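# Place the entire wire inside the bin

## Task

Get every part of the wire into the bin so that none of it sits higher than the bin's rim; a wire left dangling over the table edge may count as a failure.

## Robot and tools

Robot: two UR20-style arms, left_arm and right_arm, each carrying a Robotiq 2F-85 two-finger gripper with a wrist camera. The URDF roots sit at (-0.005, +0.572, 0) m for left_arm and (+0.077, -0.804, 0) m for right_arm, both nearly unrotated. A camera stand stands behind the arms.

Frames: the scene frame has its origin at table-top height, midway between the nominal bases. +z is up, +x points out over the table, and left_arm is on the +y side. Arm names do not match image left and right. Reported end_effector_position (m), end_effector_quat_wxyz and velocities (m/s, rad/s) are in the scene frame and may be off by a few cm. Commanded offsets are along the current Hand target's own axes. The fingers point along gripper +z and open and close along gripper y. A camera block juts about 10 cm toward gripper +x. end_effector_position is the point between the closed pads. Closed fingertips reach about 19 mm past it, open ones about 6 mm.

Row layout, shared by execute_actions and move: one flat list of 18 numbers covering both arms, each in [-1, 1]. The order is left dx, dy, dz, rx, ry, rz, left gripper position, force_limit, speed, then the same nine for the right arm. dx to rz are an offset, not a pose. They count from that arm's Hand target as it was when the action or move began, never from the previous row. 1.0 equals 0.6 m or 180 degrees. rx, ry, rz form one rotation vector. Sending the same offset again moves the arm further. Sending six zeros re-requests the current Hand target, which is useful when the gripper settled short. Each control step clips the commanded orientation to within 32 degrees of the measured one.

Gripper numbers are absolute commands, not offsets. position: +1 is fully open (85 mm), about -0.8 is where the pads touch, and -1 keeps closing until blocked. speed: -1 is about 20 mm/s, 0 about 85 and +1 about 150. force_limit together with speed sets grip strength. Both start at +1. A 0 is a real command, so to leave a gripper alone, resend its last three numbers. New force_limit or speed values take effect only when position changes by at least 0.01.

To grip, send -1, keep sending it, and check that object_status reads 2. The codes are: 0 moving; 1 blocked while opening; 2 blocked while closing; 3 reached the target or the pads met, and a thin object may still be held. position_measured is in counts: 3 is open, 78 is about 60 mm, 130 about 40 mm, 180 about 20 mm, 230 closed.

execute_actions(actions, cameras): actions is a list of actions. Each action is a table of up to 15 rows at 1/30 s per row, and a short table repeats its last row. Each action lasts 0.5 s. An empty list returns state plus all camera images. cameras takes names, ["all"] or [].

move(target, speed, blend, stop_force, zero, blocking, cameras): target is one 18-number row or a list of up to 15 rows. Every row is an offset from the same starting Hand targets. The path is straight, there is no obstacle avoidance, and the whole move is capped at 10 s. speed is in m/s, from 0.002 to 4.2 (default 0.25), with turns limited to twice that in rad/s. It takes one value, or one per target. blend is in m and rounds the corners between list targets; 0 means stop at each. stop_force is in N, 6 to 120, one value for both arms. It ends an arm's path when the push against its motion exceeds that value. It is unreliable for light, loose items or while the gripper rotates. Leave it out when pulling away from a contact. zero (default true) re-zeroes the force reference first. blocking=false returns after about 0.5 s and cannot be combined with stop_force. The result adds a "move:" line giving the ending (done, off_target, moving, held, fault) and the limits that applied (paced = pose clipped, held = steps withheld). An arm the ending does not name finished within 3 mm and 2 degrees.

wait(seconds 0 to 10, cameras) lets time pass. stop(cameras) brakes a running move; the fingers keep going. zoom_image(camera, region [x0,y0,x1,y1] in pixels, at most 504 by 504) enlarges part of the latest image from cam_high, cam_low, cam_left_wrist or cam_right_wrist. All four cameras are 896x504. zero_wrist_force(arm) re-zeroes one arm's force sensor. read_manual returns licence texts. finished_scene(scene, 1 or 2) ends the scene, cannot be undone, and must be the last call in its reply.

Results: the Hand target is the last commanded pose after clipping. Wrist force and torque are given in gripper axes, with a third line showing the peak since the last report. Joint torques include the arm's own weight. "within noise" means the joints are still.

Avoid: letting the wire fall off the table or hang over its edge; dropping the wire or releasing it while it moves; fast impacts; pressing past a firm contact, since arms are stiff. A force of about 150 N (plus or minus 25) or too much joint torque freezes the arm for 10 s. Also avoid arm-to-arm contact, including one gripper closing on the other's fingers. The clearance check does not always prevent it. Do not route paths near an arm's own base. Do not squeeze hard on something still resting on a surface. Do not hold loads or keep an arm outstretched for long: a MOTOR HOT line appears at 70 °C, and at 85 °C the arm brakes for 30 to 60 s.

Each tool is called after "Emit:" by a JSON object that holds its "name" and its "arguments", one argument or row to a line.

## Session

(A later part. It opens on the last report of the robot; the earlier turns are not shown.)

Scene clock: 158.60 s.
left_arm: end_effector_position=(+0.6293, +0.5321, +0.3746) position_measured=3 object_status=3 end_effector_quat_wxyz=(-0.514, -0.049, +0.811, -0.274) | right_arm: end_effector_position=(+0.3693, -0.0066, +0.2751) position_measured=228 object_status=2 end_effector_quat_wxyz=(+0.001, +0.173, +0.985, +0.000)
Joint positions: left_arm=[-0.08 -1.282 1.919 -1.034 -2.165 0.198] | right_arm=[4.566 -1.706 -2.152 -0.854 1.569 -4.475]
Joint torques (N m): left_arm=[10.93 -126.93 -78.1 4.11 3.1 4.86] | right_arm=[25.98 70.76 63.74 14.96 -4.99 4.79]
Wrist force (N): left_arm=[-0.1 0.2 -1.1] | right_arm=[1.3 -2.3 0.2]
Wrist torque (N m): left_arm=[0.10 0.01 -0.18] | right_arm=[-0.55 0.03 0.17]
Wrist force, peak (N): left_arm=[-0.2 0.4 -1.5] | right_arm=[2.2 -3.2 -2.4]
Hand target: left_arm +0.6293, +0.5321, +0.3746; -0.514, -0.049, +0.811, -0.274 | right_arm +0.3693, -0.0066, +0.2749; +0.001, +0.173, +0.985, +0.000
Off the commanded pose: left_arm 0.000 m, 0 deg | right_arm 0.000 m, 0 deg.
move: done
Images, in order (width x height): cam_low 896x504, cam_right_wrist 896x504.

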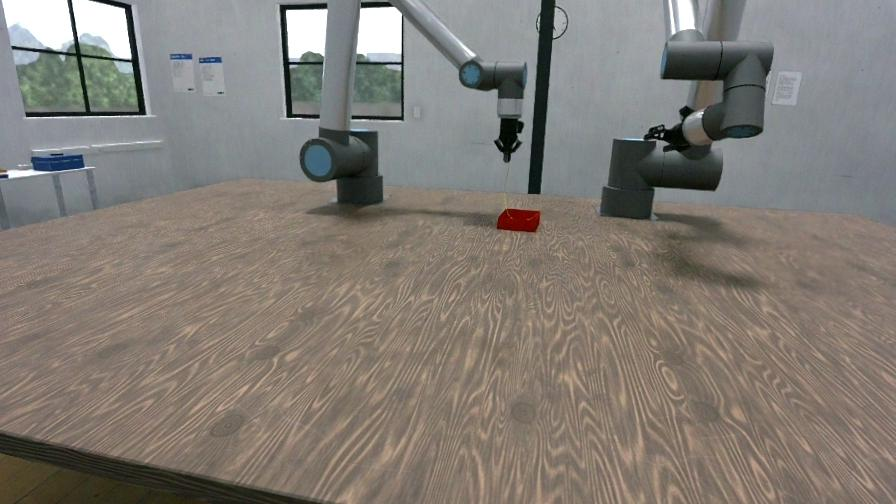

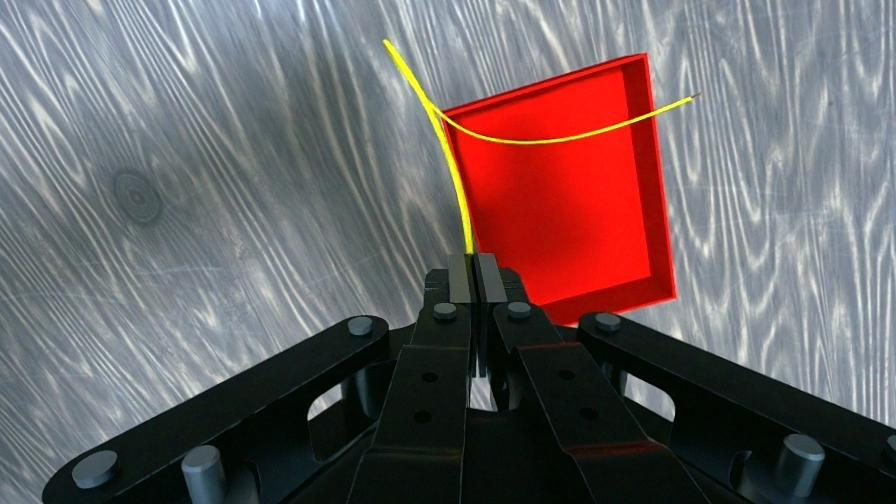

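Emit:
{"name": "move", "arguments": {
  "target": [
    [0,0,0,0,0,0,1,1,1,0,0,-0.2917,0,0,0,-1,-0.5,-1],
    [0,0,0,0,0,0,1,1,1,-0.0185,0.193,-0.5083,0,0,0.45,-1,-0.5,-1],
    [0,0,0,0,0,0,1,1,1,-0.0578,0.3077,-0.4917,0,0,0.95,-1,-0.5,-1],
    [0,0,0,0,0,0,1,1,1,-0.0578,0.3077,-0.4583,0,0,-0.3889,-1,-0.5,-1]
  ],
  "speed": [0.3,0.5,0.5,0.5],
  "blend": [0.02,0.02,0.02,0],
  "cameras": ["cam_right_wrist","cam_low"]
}}

Emit:
{"name": "zoom_image", "arguments": {
  "camera": "cam_right_wrist",
  "region": [260, 0, 660, 270]
}}

Emit:
{"name": "zoom_image", "arguments": {
  "camera": "cam_low",
  "region": [440, 90, 600, 250]
}}

Scene clock: 182.13 s.
left_arm: end_effector_position=(+0.6293, +0.5321, +0.3746) position_measured=3 object_status=3 end_effector_quat_wxyz=(-0.514, -0.049, +0.811, -0.274) | right_arm: end_effector_position=(+0.4646, +0.1551, +0.5500) position_measured=228 object_status=2 end_effector_quat_wxyz=(+0.001, -0.423, +0.906, +0.000)
Joint positions: left_arm=[-0.08 -1.282 1.919 -1.034 -2.165 0.198] | right_arm=[4.49 -1.751 -1.666 -1.296 1.57 0.509]
Joint torques (N m): left_arm=[9.18 -128.59 -79.06 3.2 3.19 4.42] | right_arm=[29.01 136.67 83.93 13.82 -5.4 2.71]
Wrist force (N): left_arm=[0.0 0.4 -1.1] | right_arm=[0.9 -1.5 0.5]
Wrist torque (N m): left_arm=[0.14 -0.01 -0.18] | right_arm=[-0.41 0.14 0.20]
Wrist force, peak (N): left_arm=[0.0 0.6 -1.6] | right_arm=[1.5 -2.8 3.8]
Hand target: left_arm +0.6293, +0.5321, +0.3746; -0.514, -0.049, +0.811, -0.274 | right_arm +0.4646, +0.1551, +0.5500; +0.001, -0.423, +0.906, +0.000
Off the commanded pose: left_arm 0.000 m, 0 deg | right_arm 0.000 m, 0 deg.
move: done
Images, in order (width x height): cam_low 896x504, cam_right_wrist 896x504.

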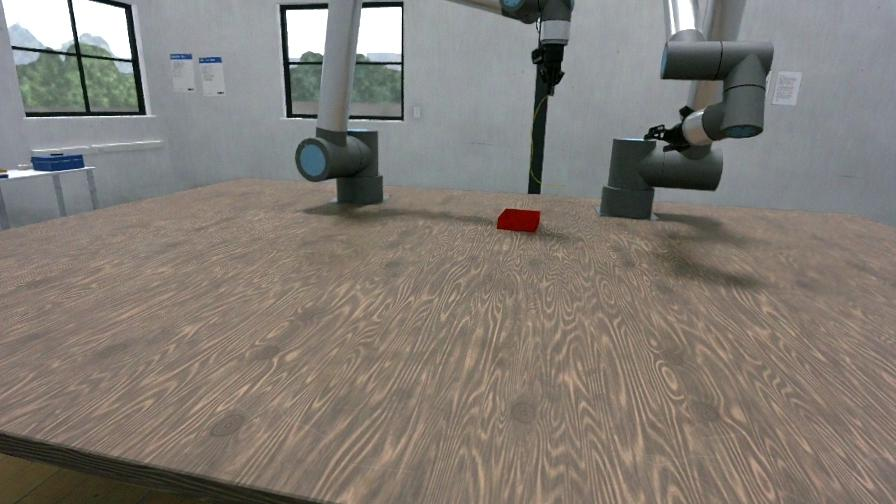

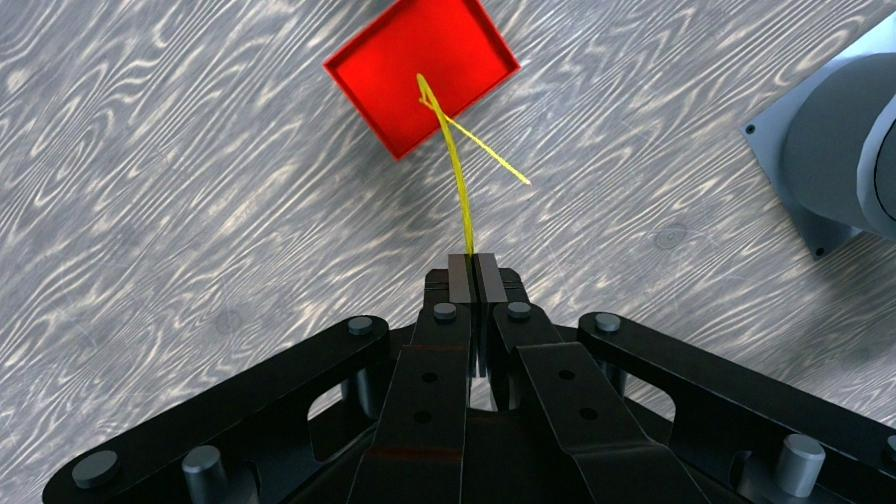

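Scaled by 1.260 from the camera's 896x504 image, which has a finer 1280x720 frame.

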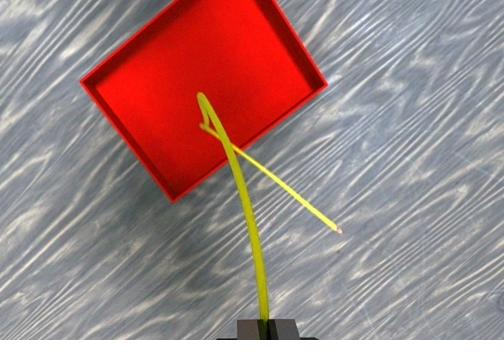

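Scaled by 3.150 from the camera's 896x504 image, which has a finer 1280x720 frame.

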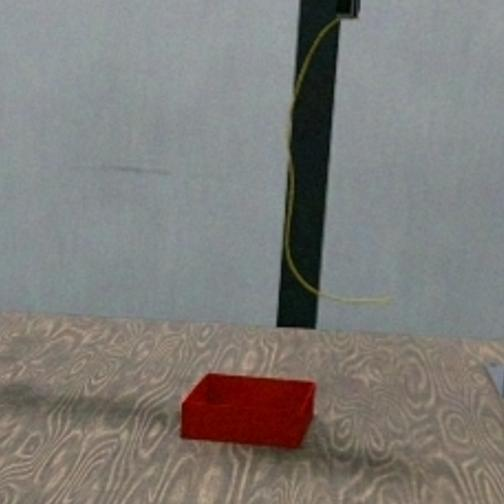

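Emit:
{"name": "move", "arguments": {
  "target": [
    [0,0,0,0,0,0,1,1,1,0.1333,-0.054,0.03,0,0,-0.2056,-1,-0.5,-1],
    [0,0,0,0,0,0,1,1,1,0.1333,-0.054,0.1667,0,0,-0.2056,-1,-0.5,-1]
  ],
  "speed": [0.2,0.2],
  "blend": [0.01,0],
  "cameras": ["cam_right_wrist","cam_low"]
}}

Emit:
{"name": "zoom_image", "arguments": {
  "camera": "cam_right_wrist",
  "region": [260, 0, 660, 270]
}}

Emit:
{"name": "zoom_image", "arguments": {
  "camera": "cam_low",
  "region": [440, 90, 600, 250]
}}

Scene clock: 202.63 s.
left_arm: end_effector_position=(+0.6293, +0.5321, +0.3746) position_measured=3 object_status=3 end_effector_quat_wxyz=(-0.514, -0.049, +0.811, -0.274) | right_arm: end_effector_position=(+0.4381, +0.0730, +0.4502) position_measured=228 object_status=2 end_effector_quat_wxyz=(-0.001, +0.689, -0.725, +0.000)
Joint positions: left_arm=[-0.08 -1.282 1.919 -1.034 -2.165 0.198] | right_arm=[4.501 -1.694 -1.88 -1.139 1.569 -0.125]
Joint torques (N m): left_arm=[6.9 -130.73 -77.37 3.8 2.79 4.1] | right_arm=[-9.06 95.95 71.39 13.47 4.36 -6.1]
Wrist force (N): left_arm=[-0.5 0.3 -1.6] | right_arm=[0.9 -2.0 0.3]
Wrist torque (N m): left_arm=[0.12 0.08 -0.18] | right_arm=[-0.49 0.10 0.44]
Wrist force, peak (N): left_arm=[-0.4 0.3 -1.7] | right_arm=[0.8 -2.0 2.6]
Hand target: left_arm +0.6293, +0.5321, +0.3746; -0.514, -0.049, +0.811, -0.274 | right_arm +0.4382, +0.0730, +0.4500; -0.001, +0.689, -0.725, +0.000
Off the commanded pose: left_arm 0.000 m, 0 deg | right_arm 0.000 m, 0 deg.
move: done
Images, in order (width x height): cam_low 896x504, cam_right_wrist 896x504.

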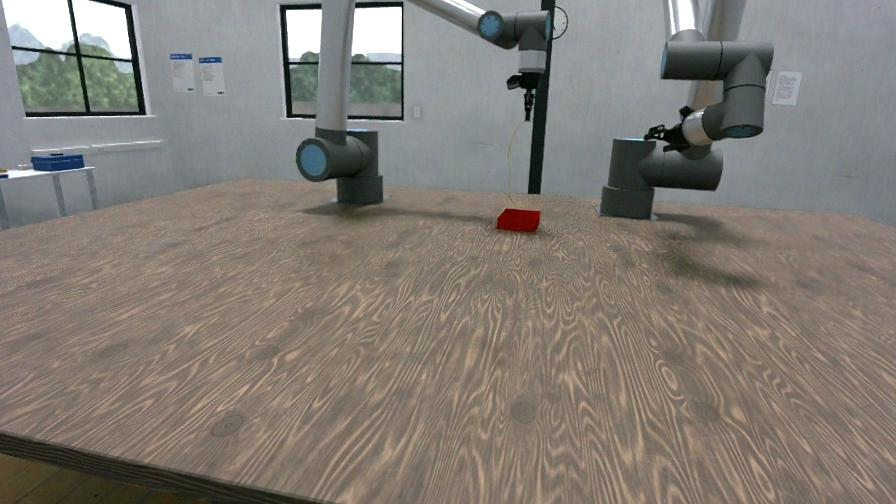

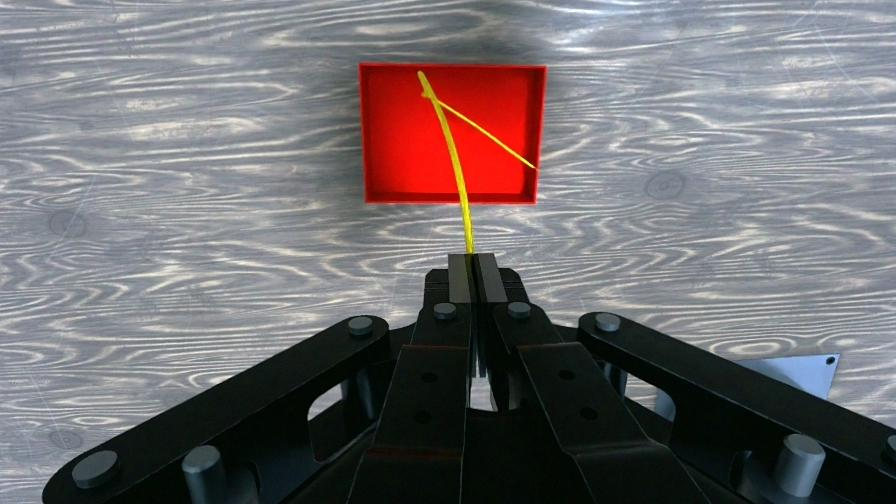

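Scaled by 1.260 from the camera's 896x504 image, which has a finer 1280x720 frame.

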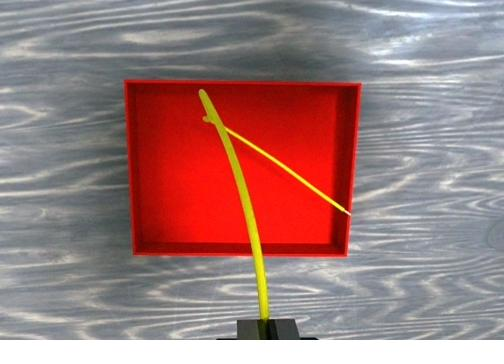

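Scaled by 3.150 from the camera's 896x504 image, which has a finer 1280x720 frame.

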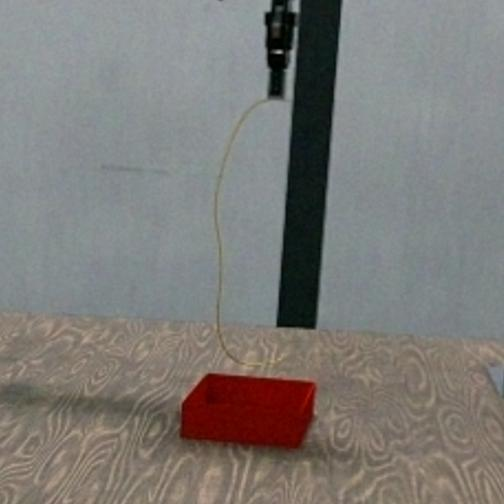

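Emit:
{"name": "move", "arguments": {
  "target": [
    [0,0,0,0,0,0,1,1,1,-0.0213,-0.0237,0.0833,0,0,0,-1,-0.5,-1],
    [0,0,0,0,0,0,1,1,1,-0.0165,-0.0272,0.1333,0,0,-0.0444,-1,-0.5,-1],
    [0,0,0,0,0,0,1,1,1,-0.0148,-0.0457,0.2,0,0,-0.2111,-1,-0.5,-1],
    [0,0,0,0,0,0,1,1,1,-0.0635,-0.018,0.3,0,0,-0.4333,-1,-0.5,-1]
  ],
  "speed": [0.15,0.15,0.2,0.2],
  "blend": [0.01,0.01,0.02,0],
  "cameras": ["cam_right_wrist","cam_low"]
}}

Emit:
{"name": "zoom_image", "arguments": {
  "camera": "cam_right_wrist",
  "region": [260, 0, 660, 270]
}}

Emit:
{"name": "zoom_image", "arguments": {
  "camera": "cam_low",
  "region": [440, 90, 600, 250]
}}

Scene clock: 217.53 s.
left_arm: end_effector_position=(+0.6293, +0.5321, +0.3746) position_measured=3 object_status=3 end_effector_quat_wxyz=(-0.514, -0.049, +0.811, -0.274) | right_arm: end_effector_position=(+0.4512, +0.1105, +0.2700) position_measured=228 object_status=2 end_effector_quat_wxyz=(+0.000, +0.991, -0.130, +0.001)
Joint positions: left_arm=[-0.08 -1.282 1.919 -1.034 -2.165 0.198] | right_arm=[4.495 -1.854 -1.966 -0.892 1.569 -1.492]
Joint torques (N m): left_arm=[4.85 -129.96 -78.67 3.3 2.7 3.71] | right_arm=[28.78 108.03 62.02 13.76 3.49 -5.51]
Wrist force (N): left_arm=[-0.4 0.4 -1.6] | right_arm=[1.1 -2.2 0.3]
Wrist torque (N m): left_arm=[0.13 0.07 -0.18] | right_arm=[-0.50 0.07 0.44]
Wrist force, peak (N): left_arm=[-0.3 0.3 -1.9] | right_arm=[1.1 -2.9 0.8]
Hand target: left_arm +0.6293, +0.5321, +0.3746; -0.514, -0.049, +0.811, -0.274 | right_arm +0.4512, +0.1105, +0.2700; +0.000, +0.991, -0.130, +0.001
Off the commanded pose: left_arm 0.000 m, 0 deg | right_arm 0.000 m, 0 deg.
move: done
Images, in order (width x height): cam_low 896x504, cam_right_wrist 896x504.

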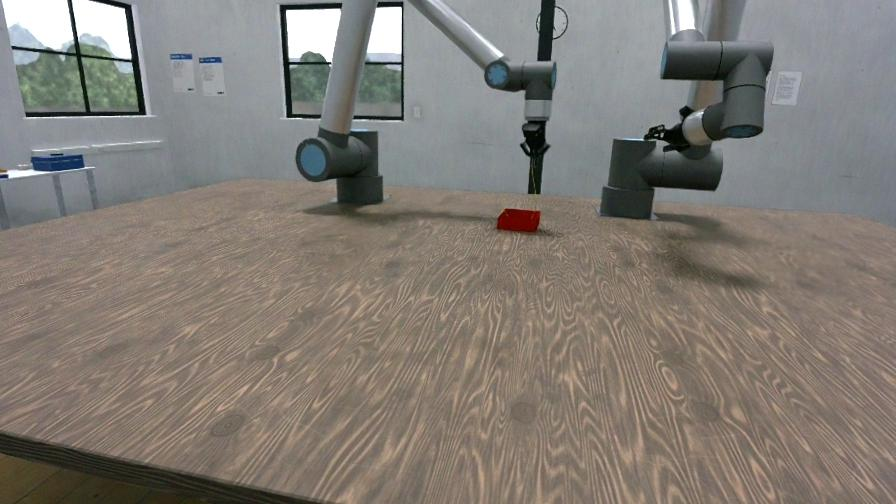

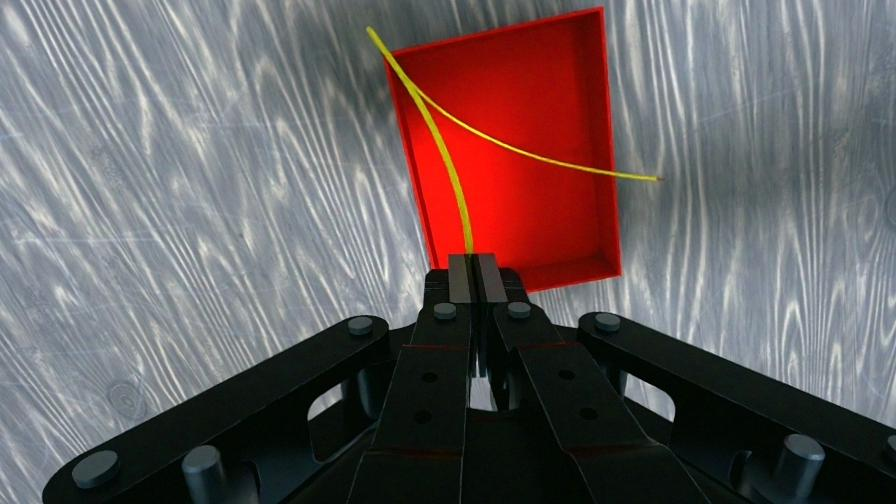

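Scaled by 1.260 from the camera's 896x504 image, which has a finer 1280x720 frame.

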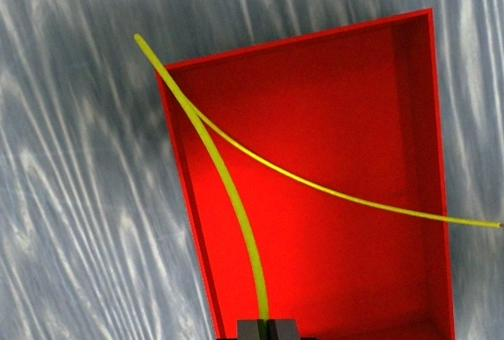

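Scaled by 3.150 from the camera's 896x504 image, which has a finer 1280x720 frame.

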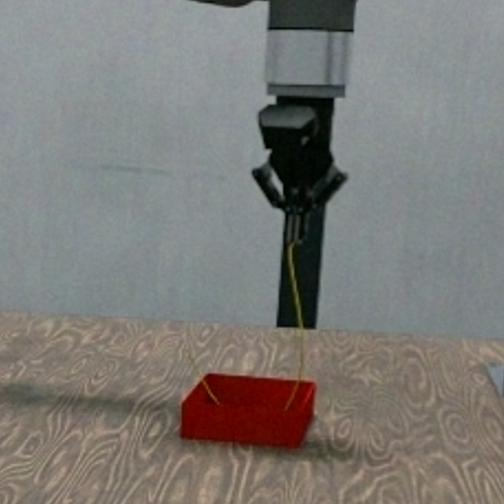

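Emit:
{"name": "move", "arguments": {
  "target": [
    [0,0,0,0,0,0,1,1,1,0,0,-0.28,0,0,0,-1,-0.5,-1],
    [0,0,0,0,0,0,1,1,1,0.0139,0.0402,-0.3,0,0,0.4333,-1,-0.5,-1]
  ],
  "speed": [0.25,0.4],
  "blend": [0.01,0],
  "cameras": ["cam_right_wrist","cam_low"]
}}

Emit:
{"name": "zoom_image", "arguments": {
  "camera": "cam_right_wrist",
  "region": [260, 0, 660, 270]
}}

Emit:
{"name": "zoom_image", "arguments": {
  "camera": "cam_low",
  "region": [440, 90, 600, 250]
}}

Scene clock: 252.00 s.
left_arm: end_effector_position=(+0.6293, +0.5321, +0.3746) position_measured=3 object_status=3 end_effector_quat_wxyz=(-0.514, -0.049, +0.811, -0.274) | right_arm: end_effector_position=(+0.4528, +0.0850, +0.4500) position_measured=228 object_status=2 end_effector_quat_wxyz=(-0.001, +0.689, -0.725, +0.000)
Joint positions: left_arm=[-0.08 -1.282 1.919 -1.034 -2.165 0.198] | right_arm=[4.488 -1.713 -1.858 -1.142 1.57 -0.138]
Joint torques (N m): left_arm=[3.17 -127.82 -77.17 2.89 1.73 3.71] | right_arm=[25.87 141.77 76.87 3.98 -4.92 5.23]
Wrist force (N): left_arm=[-0.2 0.4 -1.7] | right_arm=[0.9 -1.8 0.4]
Wrist torque (N m): left_arm=[0.13 0.03 -0.19] | right_arm=[-0.46 0.11 0.16]
Wrist force, peak (N): left_arm=[-0.1 0.6 -1.9] | right_arm=[1.5 -2.3 4.2]
Hand target: left_arm +0.6293, +0.5321, +0.3746; -0.514, -0.049, +0.811, -0.274 | right_arm +0.4528, +0.0850, +0.4500; -0.001, +0.689, -0.725, +0.000
Off the commanded pose: left_arm 0.000 m, 0 deg | right_arm 0.000 m, 0 deg.
move: done
Images, in order (width x height): cam_low 896x504, cam_right_wrist 896x504.

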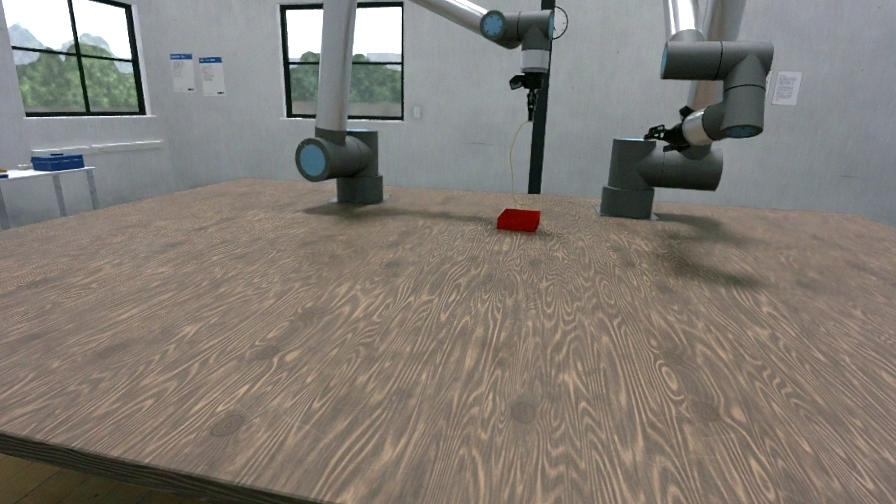

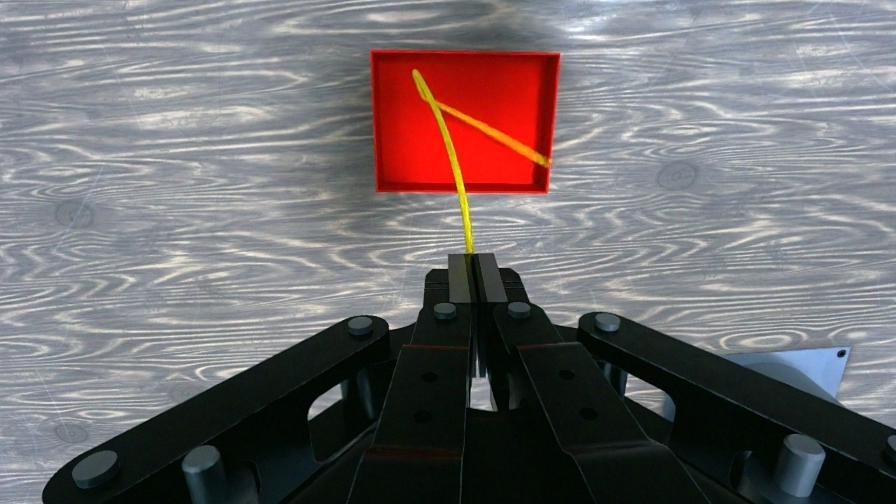

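Scaled by 1.260 from the camera's 896x504 image, which has a finer 1280x720 frame.

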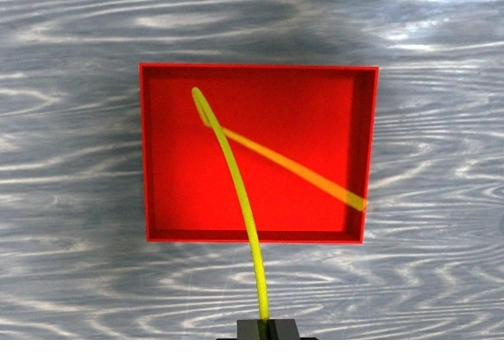

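Scaled by 3.150 from the camera's 896x504 image, which has a finer 1280x720 frame.

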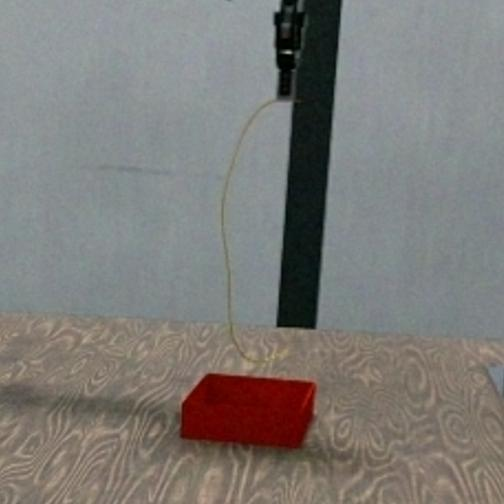

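Emit:
{"name": "move", "arguments": {
  "target": [
    [0,0,0,0,0,0,1,1,1,0,0,0.0917,0,0,0,-1,-0.5,-1],
    [0,0,0,0,0,0,1,1,1,-0.0205,0.0225,0.1083,0,0,-0.2111,-1,-0.5,-1],
    [0,0,0,0,0,0,1,1,1,-0.0203,0.0892,0.1167,0,0,-0.4111,-1,-0.5,-1]
  ],
  "speed": [0.15,0.25,0.25],
  "blend": [0.005,0.01,0],
  "cameras": ["cam_right_wrist","cam_low"]
}}

Emit:
{"name": "zoom_image", "arguments": {
  "camera": "cam_right_wrist",
  "region": [260, 0, 660, 270]
}}

Emit:
{"name": "zoom_image", "arguments": {
  "camera": "cam_low",
  "region": [440, 90, 600, 250]
}}

Scene clock: 270.67 s.
left_arm: end_effector_position=(+0.6293, +0.5321, +0.3746) position_measured=3 object_status=3 end_effector_quat_wxyz=(-0.514, -0.049, +0.811, -0.274) | right_arm: end_effector_position=(+0.4001, +0.0999, +0.3799) position_measured=228 object_status=2 end_effector_quat_wxyz=(+0.000, +0.986, -0.165, +0.001)
Joint positions: left_arm=[-0.08 -1.282 1.919 -1.034 -2.165 0.198] | right_arm=[4.546 -1.747 -1.925 -1.04 1.569 -1.371]
Joint torques (N m): left_arm=[-0.7 -131.61 -78.23 2.85 2.27 2.82] | right_arm=[21.59 143.88 69.39 13.67 4.51 -5.52]
Wrist force (N): left_arm=[-0.3 0.2 -1.7] | right_arm=[1.5 -2.0 0.2]
Wrist torque (N m): left_arm=[0.10 0.04 -0.18] | right_arm=[-0.48 -0.02 0.46]
Wrist force, peak (N): left_arm=[-0.2 0.5 -2.2] | right_arm=[0.9 -2.2 2.0]
Hand target: left_arm +0.6293, +0.5321, +0.3746; -0.514, -0.049, +0.811, -0.274 | right_arm +0.4000, +0.0999, +0.3799; +0.000, +0.986, -0.165, +0.001
Off the commanded pose: left_arm 0.000 m, 0 deg | right_arm 0.000 m, 0 deg.
move: done
Images, in order (width x height): cam_low 896x504, cam_right_wrist 896x504.

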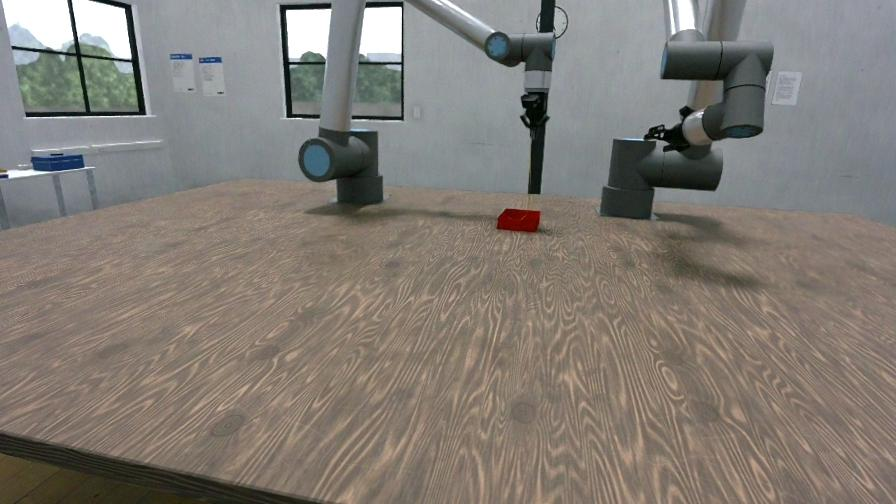

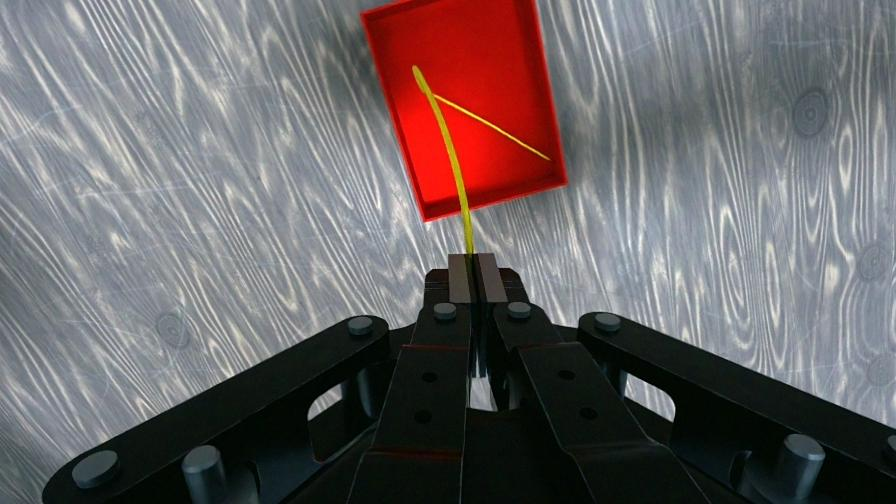

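Scaled by 1.260 from the camera's 896x504 image, which has a finer 1280x720 frame.

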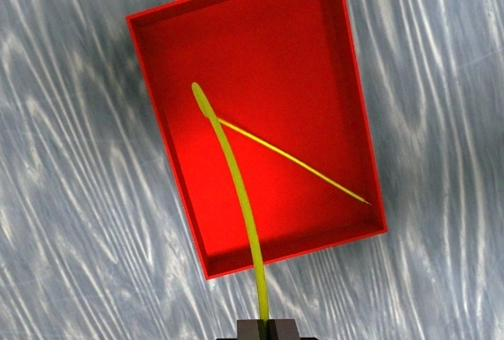

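Scaled by 3.150 from the camera's 896x504 image, which has a finer 1280x720 frame.

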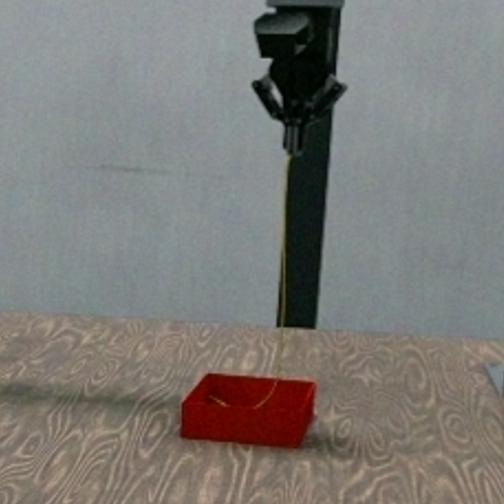

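Emit:
{"name": "move", "arguments": {
  "target": [
    [0,0,0,0,0,0,1,1,1,0.0232,0.057,0.0333,0,0,-0.3833,-1,-0.5,-1],
    [0,0,0,0,0,0,1,1,1,0.0843,0.066,0.075,0,0,-0.6611,-1,-0.5,-1],
    [0,0,0,0,0,0,1,1,1,0.092,0.0527,0.1333,0,0,-0.9389,-1,-0.5,-1]
  ],
  "speed": 0.3,
  "blend": [0.01,0.01,0],
  "cameras": ["cam_right_wrist","cam_low"]
}}

Emit:
{"name": "zoom_image", "arguments": {
  "camera": "cam_right_wrist",
  "region": [260, 0, 660, 270]
}}

Emit:
{"name": "zoom_image", "arguments": {
  "camera": "cam_low",
  "region": [440, 90, 600, 250]
}}

Scene clock: 285.60 s.
left_arm: end_effector_position=(+0.6293, +0.5321, +0.3746) position_measured=3 object_status=3 end_effector_quat_wxyz=(-0.514, -0.049, +0.811, -0.274) | right_arm: end_effector_position=(+0.4421, +0.0521, +0.3000) position_measured=228 object_status=2 end_effector_quat_wxyz=(+0.001, +0.259, +0.966, +0.000)
Joint positions: left_arm=[-0.08 -1.282 1.919 -1.034 -2.165 0.198] | right_arm=[4.493 -1.772 -2.026 -0.915 1.569 -4.374]
Joint torques (N m): left_arm=[0.81 -130.36 -78.18 2.41 1.28 2.81] | right_arm=[-16.21 85.4 63.99 13.79 3.56 -6.61]
Wrist force (N): left_arm=[-0.3 0.4 -1.9] | right_arm=[1.6 -2.3 0.0]
Wrist torque (N m): left_arm=[0.14 0.05 -0.18] | right_arm=[-0.56 -0.03 0.46]
Wrist force, peak (N): left_arm=[-0.4 0.6 -2.2] | right_arm=[1.5 -2.8 0.4]
Hand target: left_arm +0.6293, +0.5321, +0.3746; -0.514, -0.049, +0.811, -0.274 | right_arm +0.4421, +0.0521, +0.3000; +0.001, +0.258, +0.966, +0.000
Off the commanded pose: left_arm 0.000 m, 0 deg | right_arm 0.000 m, 0 deg.
move: done
Images, in order (width x height): cam_low 896x504, cam_right_wrist 896x504.

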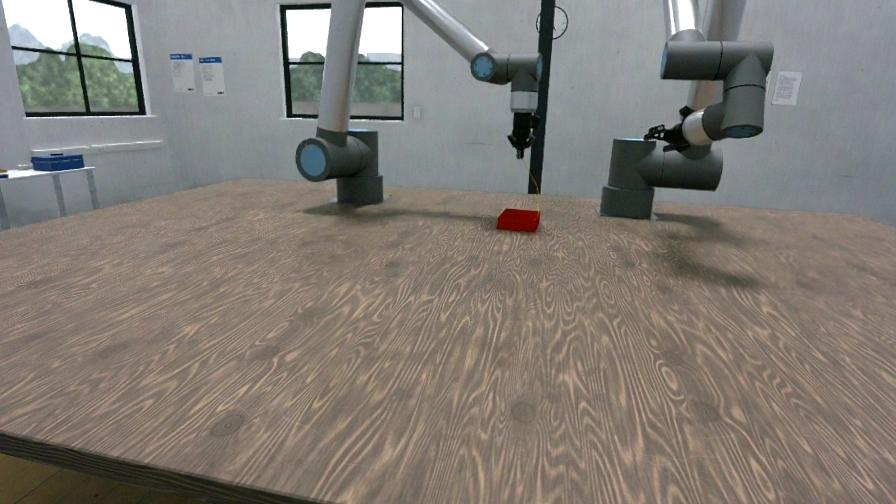

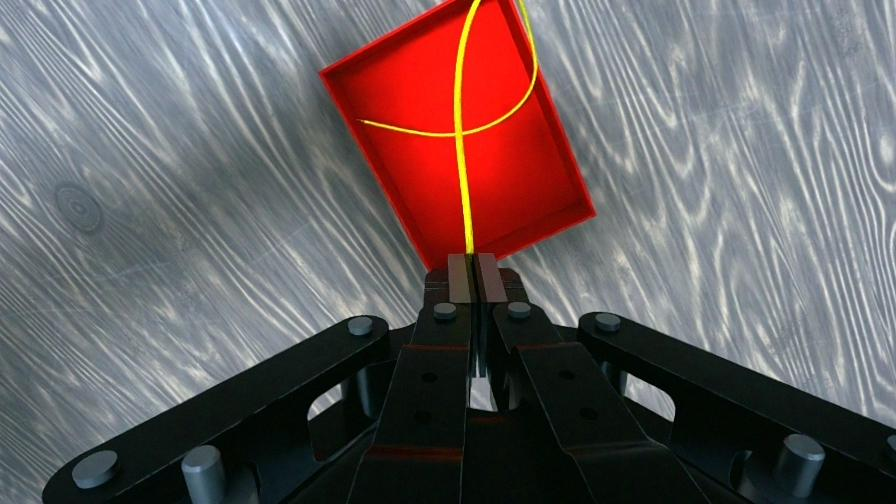

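Scaled by 1.260 from the camera's 896x504 image, which has a finer 1280x720 frame.

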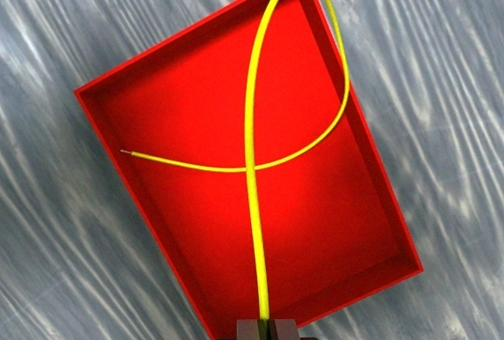

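Scaled by 3.150 from the camera's 896x504 image, which has a finer 1280x720 frame.

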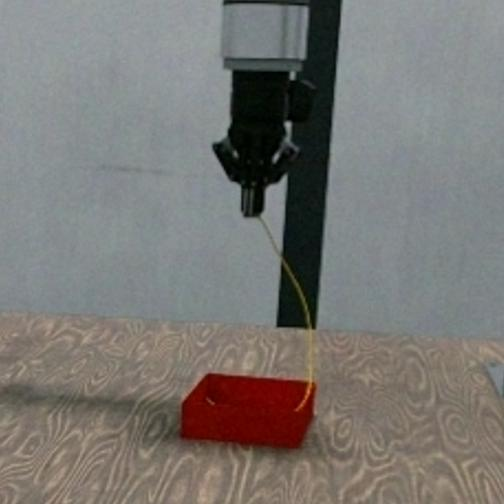

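Emit:
{"name": "move", "arguments": {
  "target": [
    [0,0,0,0,0,0,1,1,1,-0.0015,-0.076,0.05,0,0,-0.0833,-1,-0.5,-1],
    [0,0,0,0,0,0,1,1,1,-0.0247,-0.0627,0.15,0,0,-0.2222,-1,-0.5,-1]
  ],
  "speed": 0.15,
  "blend": [0.01,0],
  "cameras": ["cam_right_wrist","cam_low"]
}}

Emit:
{"name": "zoom_image", "arguments": {
  "camera": "cam_low",
  "region": [440, 90, 600, 250]
}}

Scene clock: 294.40 s.
left_arm: end_effector_position=(+0.6293, +0.5321, +0.3746) position_measured=3 object_status=3 end_effector_quat_wxyz=(-0.514, -0.049, +0.811, -0.274) | right_arm: end_effector_position=(+0.4363, +0.0121, +0.2100) position_measured=228 object_status=2 end_effector_quat_wxyz=(+0.001, -0.087, +0.996, +0.000) end_effector_velocity=(+0.001, +0.000, -0.001) end_effector_angular_velocity=(-0.001, -0.001, +0.004)
Joint positions: left_arm=[-0.08 -1.282 1.919 -1.034 -2.165 0.198] | right_arm=[4.491 -1.812 -2.138 -0.763 1.569 -5.074]
Joint velocities: left_arm=[within noise] | right_arm=[0 -0.001 0 0 -0.001 -0.005]
Joint torques (N m): left_arm=[-4.66 -129.27 -79.67 2.5 1.85 2.57] | right_arm=[-17.61 92.72 52.96 12.79 3.84 -3.48]
Wrist force (N): left_arm=[-0.3 0.4 -1.8] | right_arm=[1.4 -2.2 0.0]
Wrist torque (N m): left_arm=[0.13 0.05 -0.18] | right_arm=[-0.54 0.01 0.44]
Wrist force, peak (N): left_arm=[-0.3 0.5 -2.2] | right_arm=[1.3 -2.8 -0.3]
Hand target: left_arm +0.6293, +0.5321, +0.3746; -0.514, -0.049, +0.811, -0.274 | right_arm +0.4363, +0.0121, +0.2100; +0.001, -0.088, +0.996, +0.000
Off the commanded pose: left_arm 0.000 m, 0 deg | right_arm 0.000 m, 0 deg.
move: done
Images, in order (width x height): cam_low 896x504, cam_right_wrist 896x504.

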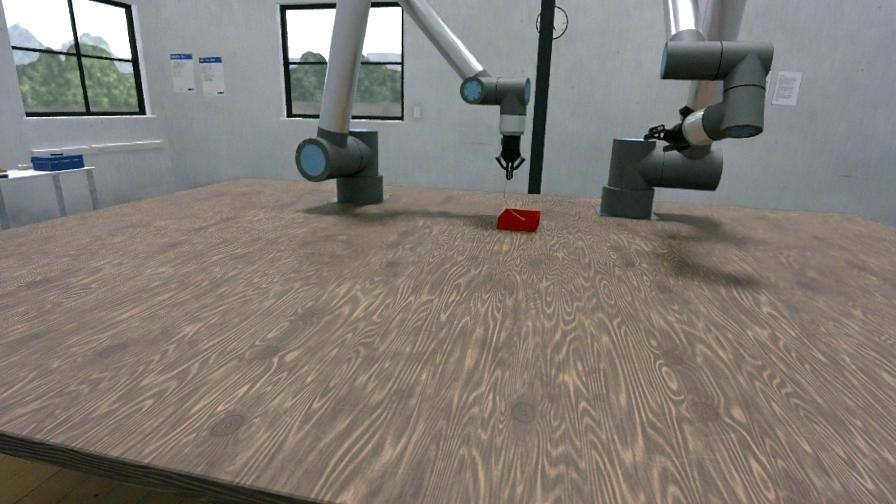

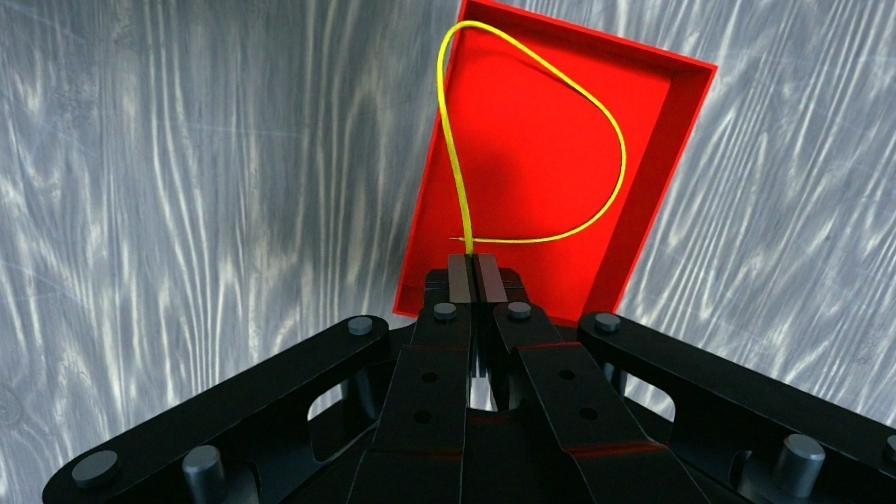

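Scaled by 3.150 from the camera's 896x504 image, which has a finer 1280x720 frame.

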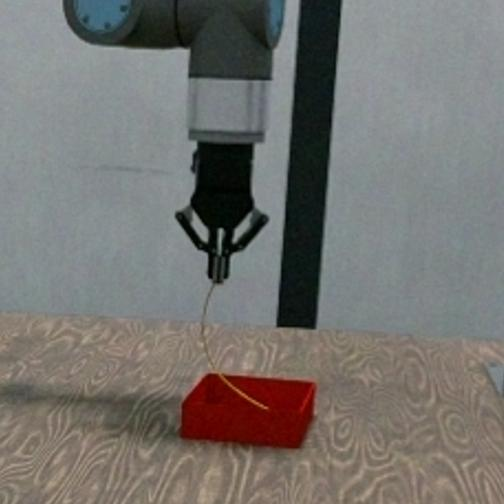

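Emit:
{"name": "move", "arguments": {
  "target": [
    [0,0,0,0,0,0,1,1,1,-0.0517,0.0465,0.15,0,0,-0.1389,-1,-0.5,-1],
    [0,0,0,0,0,0,1,1,1,-0.0725,0.0683,0.25,0,0,-0.2389,-1,-0.5,-1],
    [0,0,0,0,0,0,1,1,1,-0.0767,0.0725,0.2917,0,0,-0.2889,-1,-0.5,-1]
  ],
  "speed": 0.15,
  "blend": [0.01,0.01,0],
  "cameras": ["cam_right_wrist","cam_low"]
}}

Emit:
{"name": "zoom_image", "arguments": {
  "camera": "cam_low",
  "region": [440, 90, 600, 250]
}}

Scene clock: 309.33 s.
left_arm: end_effector_position=(+0.6293, +0.5321, +0.3746) position_measured=3 object_status=3 end_effector_quat_wxyz=(-0.514, -0.049, +0.811, -0.274) | right_arm: end_effector_position=(+0.4742, +0.0630, +0.0351) position_measured=228 object_status=2 end_effector_quat_wxyz=(+0.001, -0.515, +0.857, +0.000)
Joint positions: left_arm=[-0.08 -1.282 1.919 -1.034 -2.165 0.198] | right_arm=[4.461 -2.056 -2.122 -0.534 1.569 -6.011]
Joint torques (N m): left_arm=[-4.45 -128.47 -78.75 2.39 1.24 2.58] | right_arm=[-10.59 128.84 34.63 15.23 4.32 -6.09]
Wrist force (N): left_arm=[-0.2 0.4 -2.0] | right_arm=[0.8 -2.5 0.2]
Wrist torque (N m): left_arm=[0.13 0.03 -0.18] | right_arm=[-0.60 0.14 0.44]
Wrist force, peak (N): left_arm=[-0.4 0.6 -2.2] | right_arm=[2.0 -2.1 -1.0]
Hand target: left_arm +0.6293, +0.5321, +0.3746; -0.514, -0.049, +0.811, -0.274 | right_arm +0.4742, +0.0630, +0.0350; +0.001, -0.515, +0.857, +0.000
Off the commanded pose: left_arm 0.000 m, 0 deg | right_arm 0.000 m, 0 deg.
move: done
Images, in order (width x height): cam_low 896x504, cam_right_wrist 896x504.

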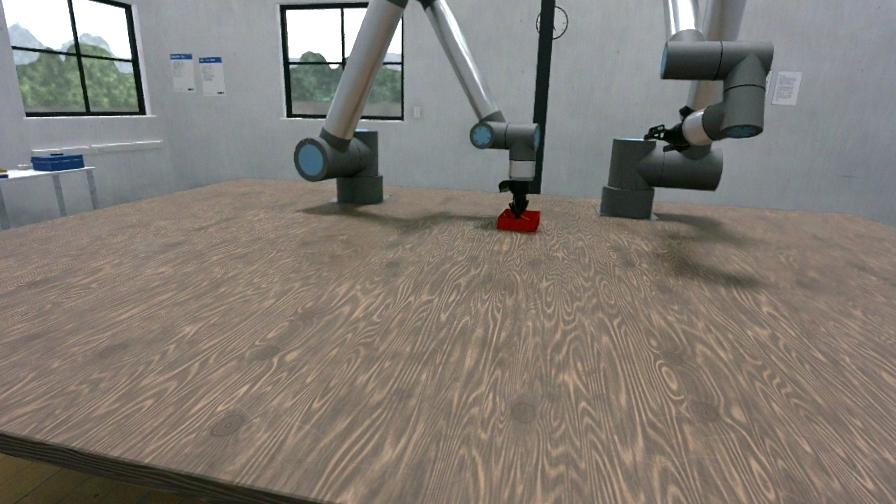

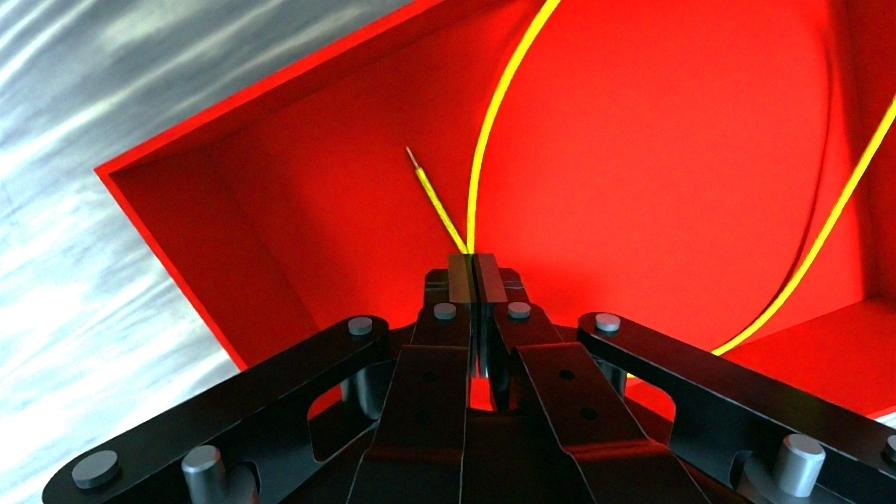

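Scaled by 3.150 from the camera's 896x504 image, which has a finer 1280x720 frame.

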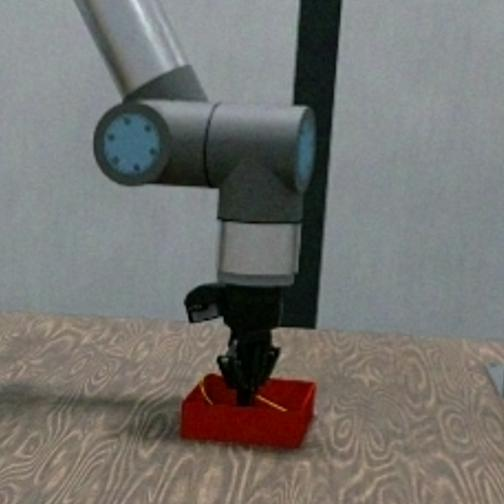

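Emit:
{"name": "wait", "arguments": {
  "seconds": 0.1,
  "cameras": ["cam_high","cam_low"]
}}

Emit:
{"name": "zoom_image", "arguments": {
  "camera": "cam_high",
  "region": [200, 250, 350, 370]
}}

Emit:
{"name": "zoom_image", "arguments": {
  "camera": "cam_low",
  "region": [485, 195, 555, 240]
}}

Scene clock: 318.03 s.
left_arm: end_effector_position=(+0.6293, +0.5321, +0.3746) position_measured=3 object_status=3 end_effector_quat_wxyz=(-0.514, -0.049, +0.811, -0.274) | right_arm: end_effector_position=(+0.4742, +0.0630, +0.0350) position_measured=228 object_status=2 end_effector_quat_wxyz=(+0.001, -0.515, +0.857, +0.000)
Joint positions: left_arm=[-0.08 -1.282 1.919 -1.034 -2.165 0.198] | right_arm=[4.461 -2.056 -2.122 -0.534 1.57 -6.012]
Joint torques (N m): left_arm=[-2.41 -130.66 -78.3 2.03 1.61 2.43] | right_arm=[-12.4 128.53 36.27 13.4 4.16 -5.76]
Wrist force (N): left_arm=[0.0 0.3 -2.0] | right_arm=[1.0 -2.2 0.5]
Wrist torque (N m): left_arm=[0.12 0.00 -0.18] | right_arm=[-0.53 0.10 0.44]
Wrist force, peak (N): left_arm=[-0.4 0.3 -2.2] | right_arm=[1.3 -2.5 0.4]
Hand target: left_arm +0.6293, +0.5321, +0.3746; -0.514, -0.049, +0.811, -0.274 | right_arm +0.4742, +0.0630, +0.0350; +0.001, -0.515, +0.857, +0.000
Tool commands: left_gripper/position=+1.0 left_gripper/force_limit=+1.0 left_gripper/speed=+1.0 right_gripper/position=-1.0 right_gripper/force_limit=-0.5 right_gripper/speed=-1.0
Off the commanded pose: left_arm 0.000 m, 0 deg | right_arm 0.000 m, 0 deg.
wait: 0.10 s; at rest from the start
Images, in order (width x height): cam_high 896x504, cam_low 896x504.

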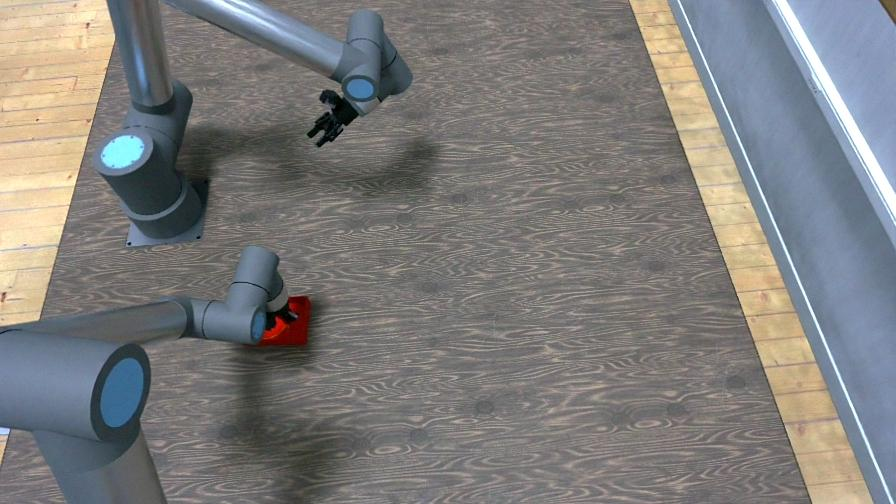

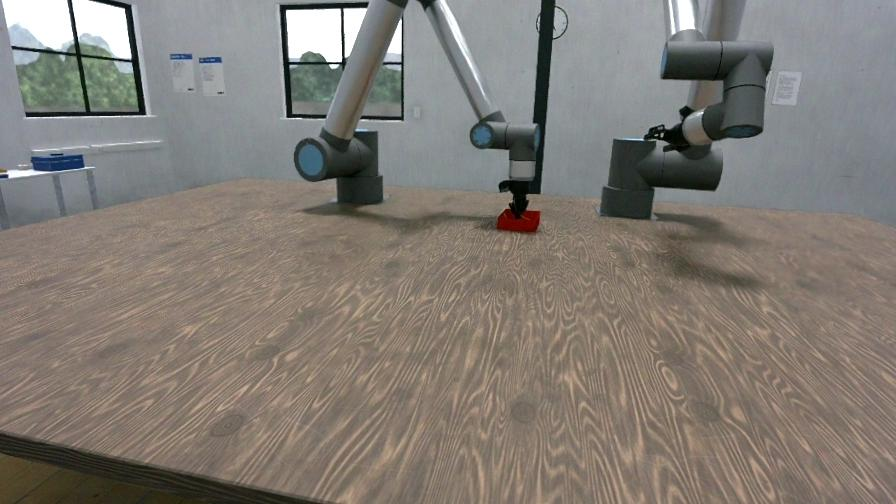

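Scaled by 3.360 from the camera's 896x504 image, which has a finer 1280x720 frame.

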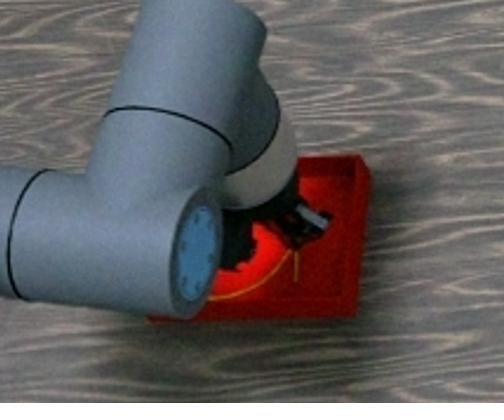

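Scaled by 7.200 from the camera's 896x504 image, which has a finer 1280x720 frame.

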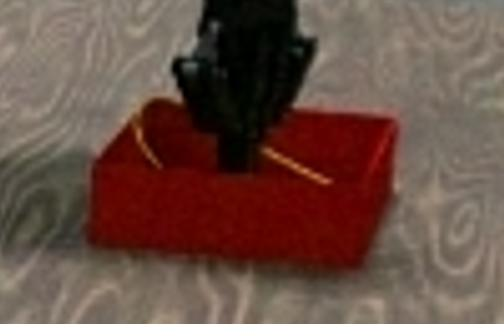

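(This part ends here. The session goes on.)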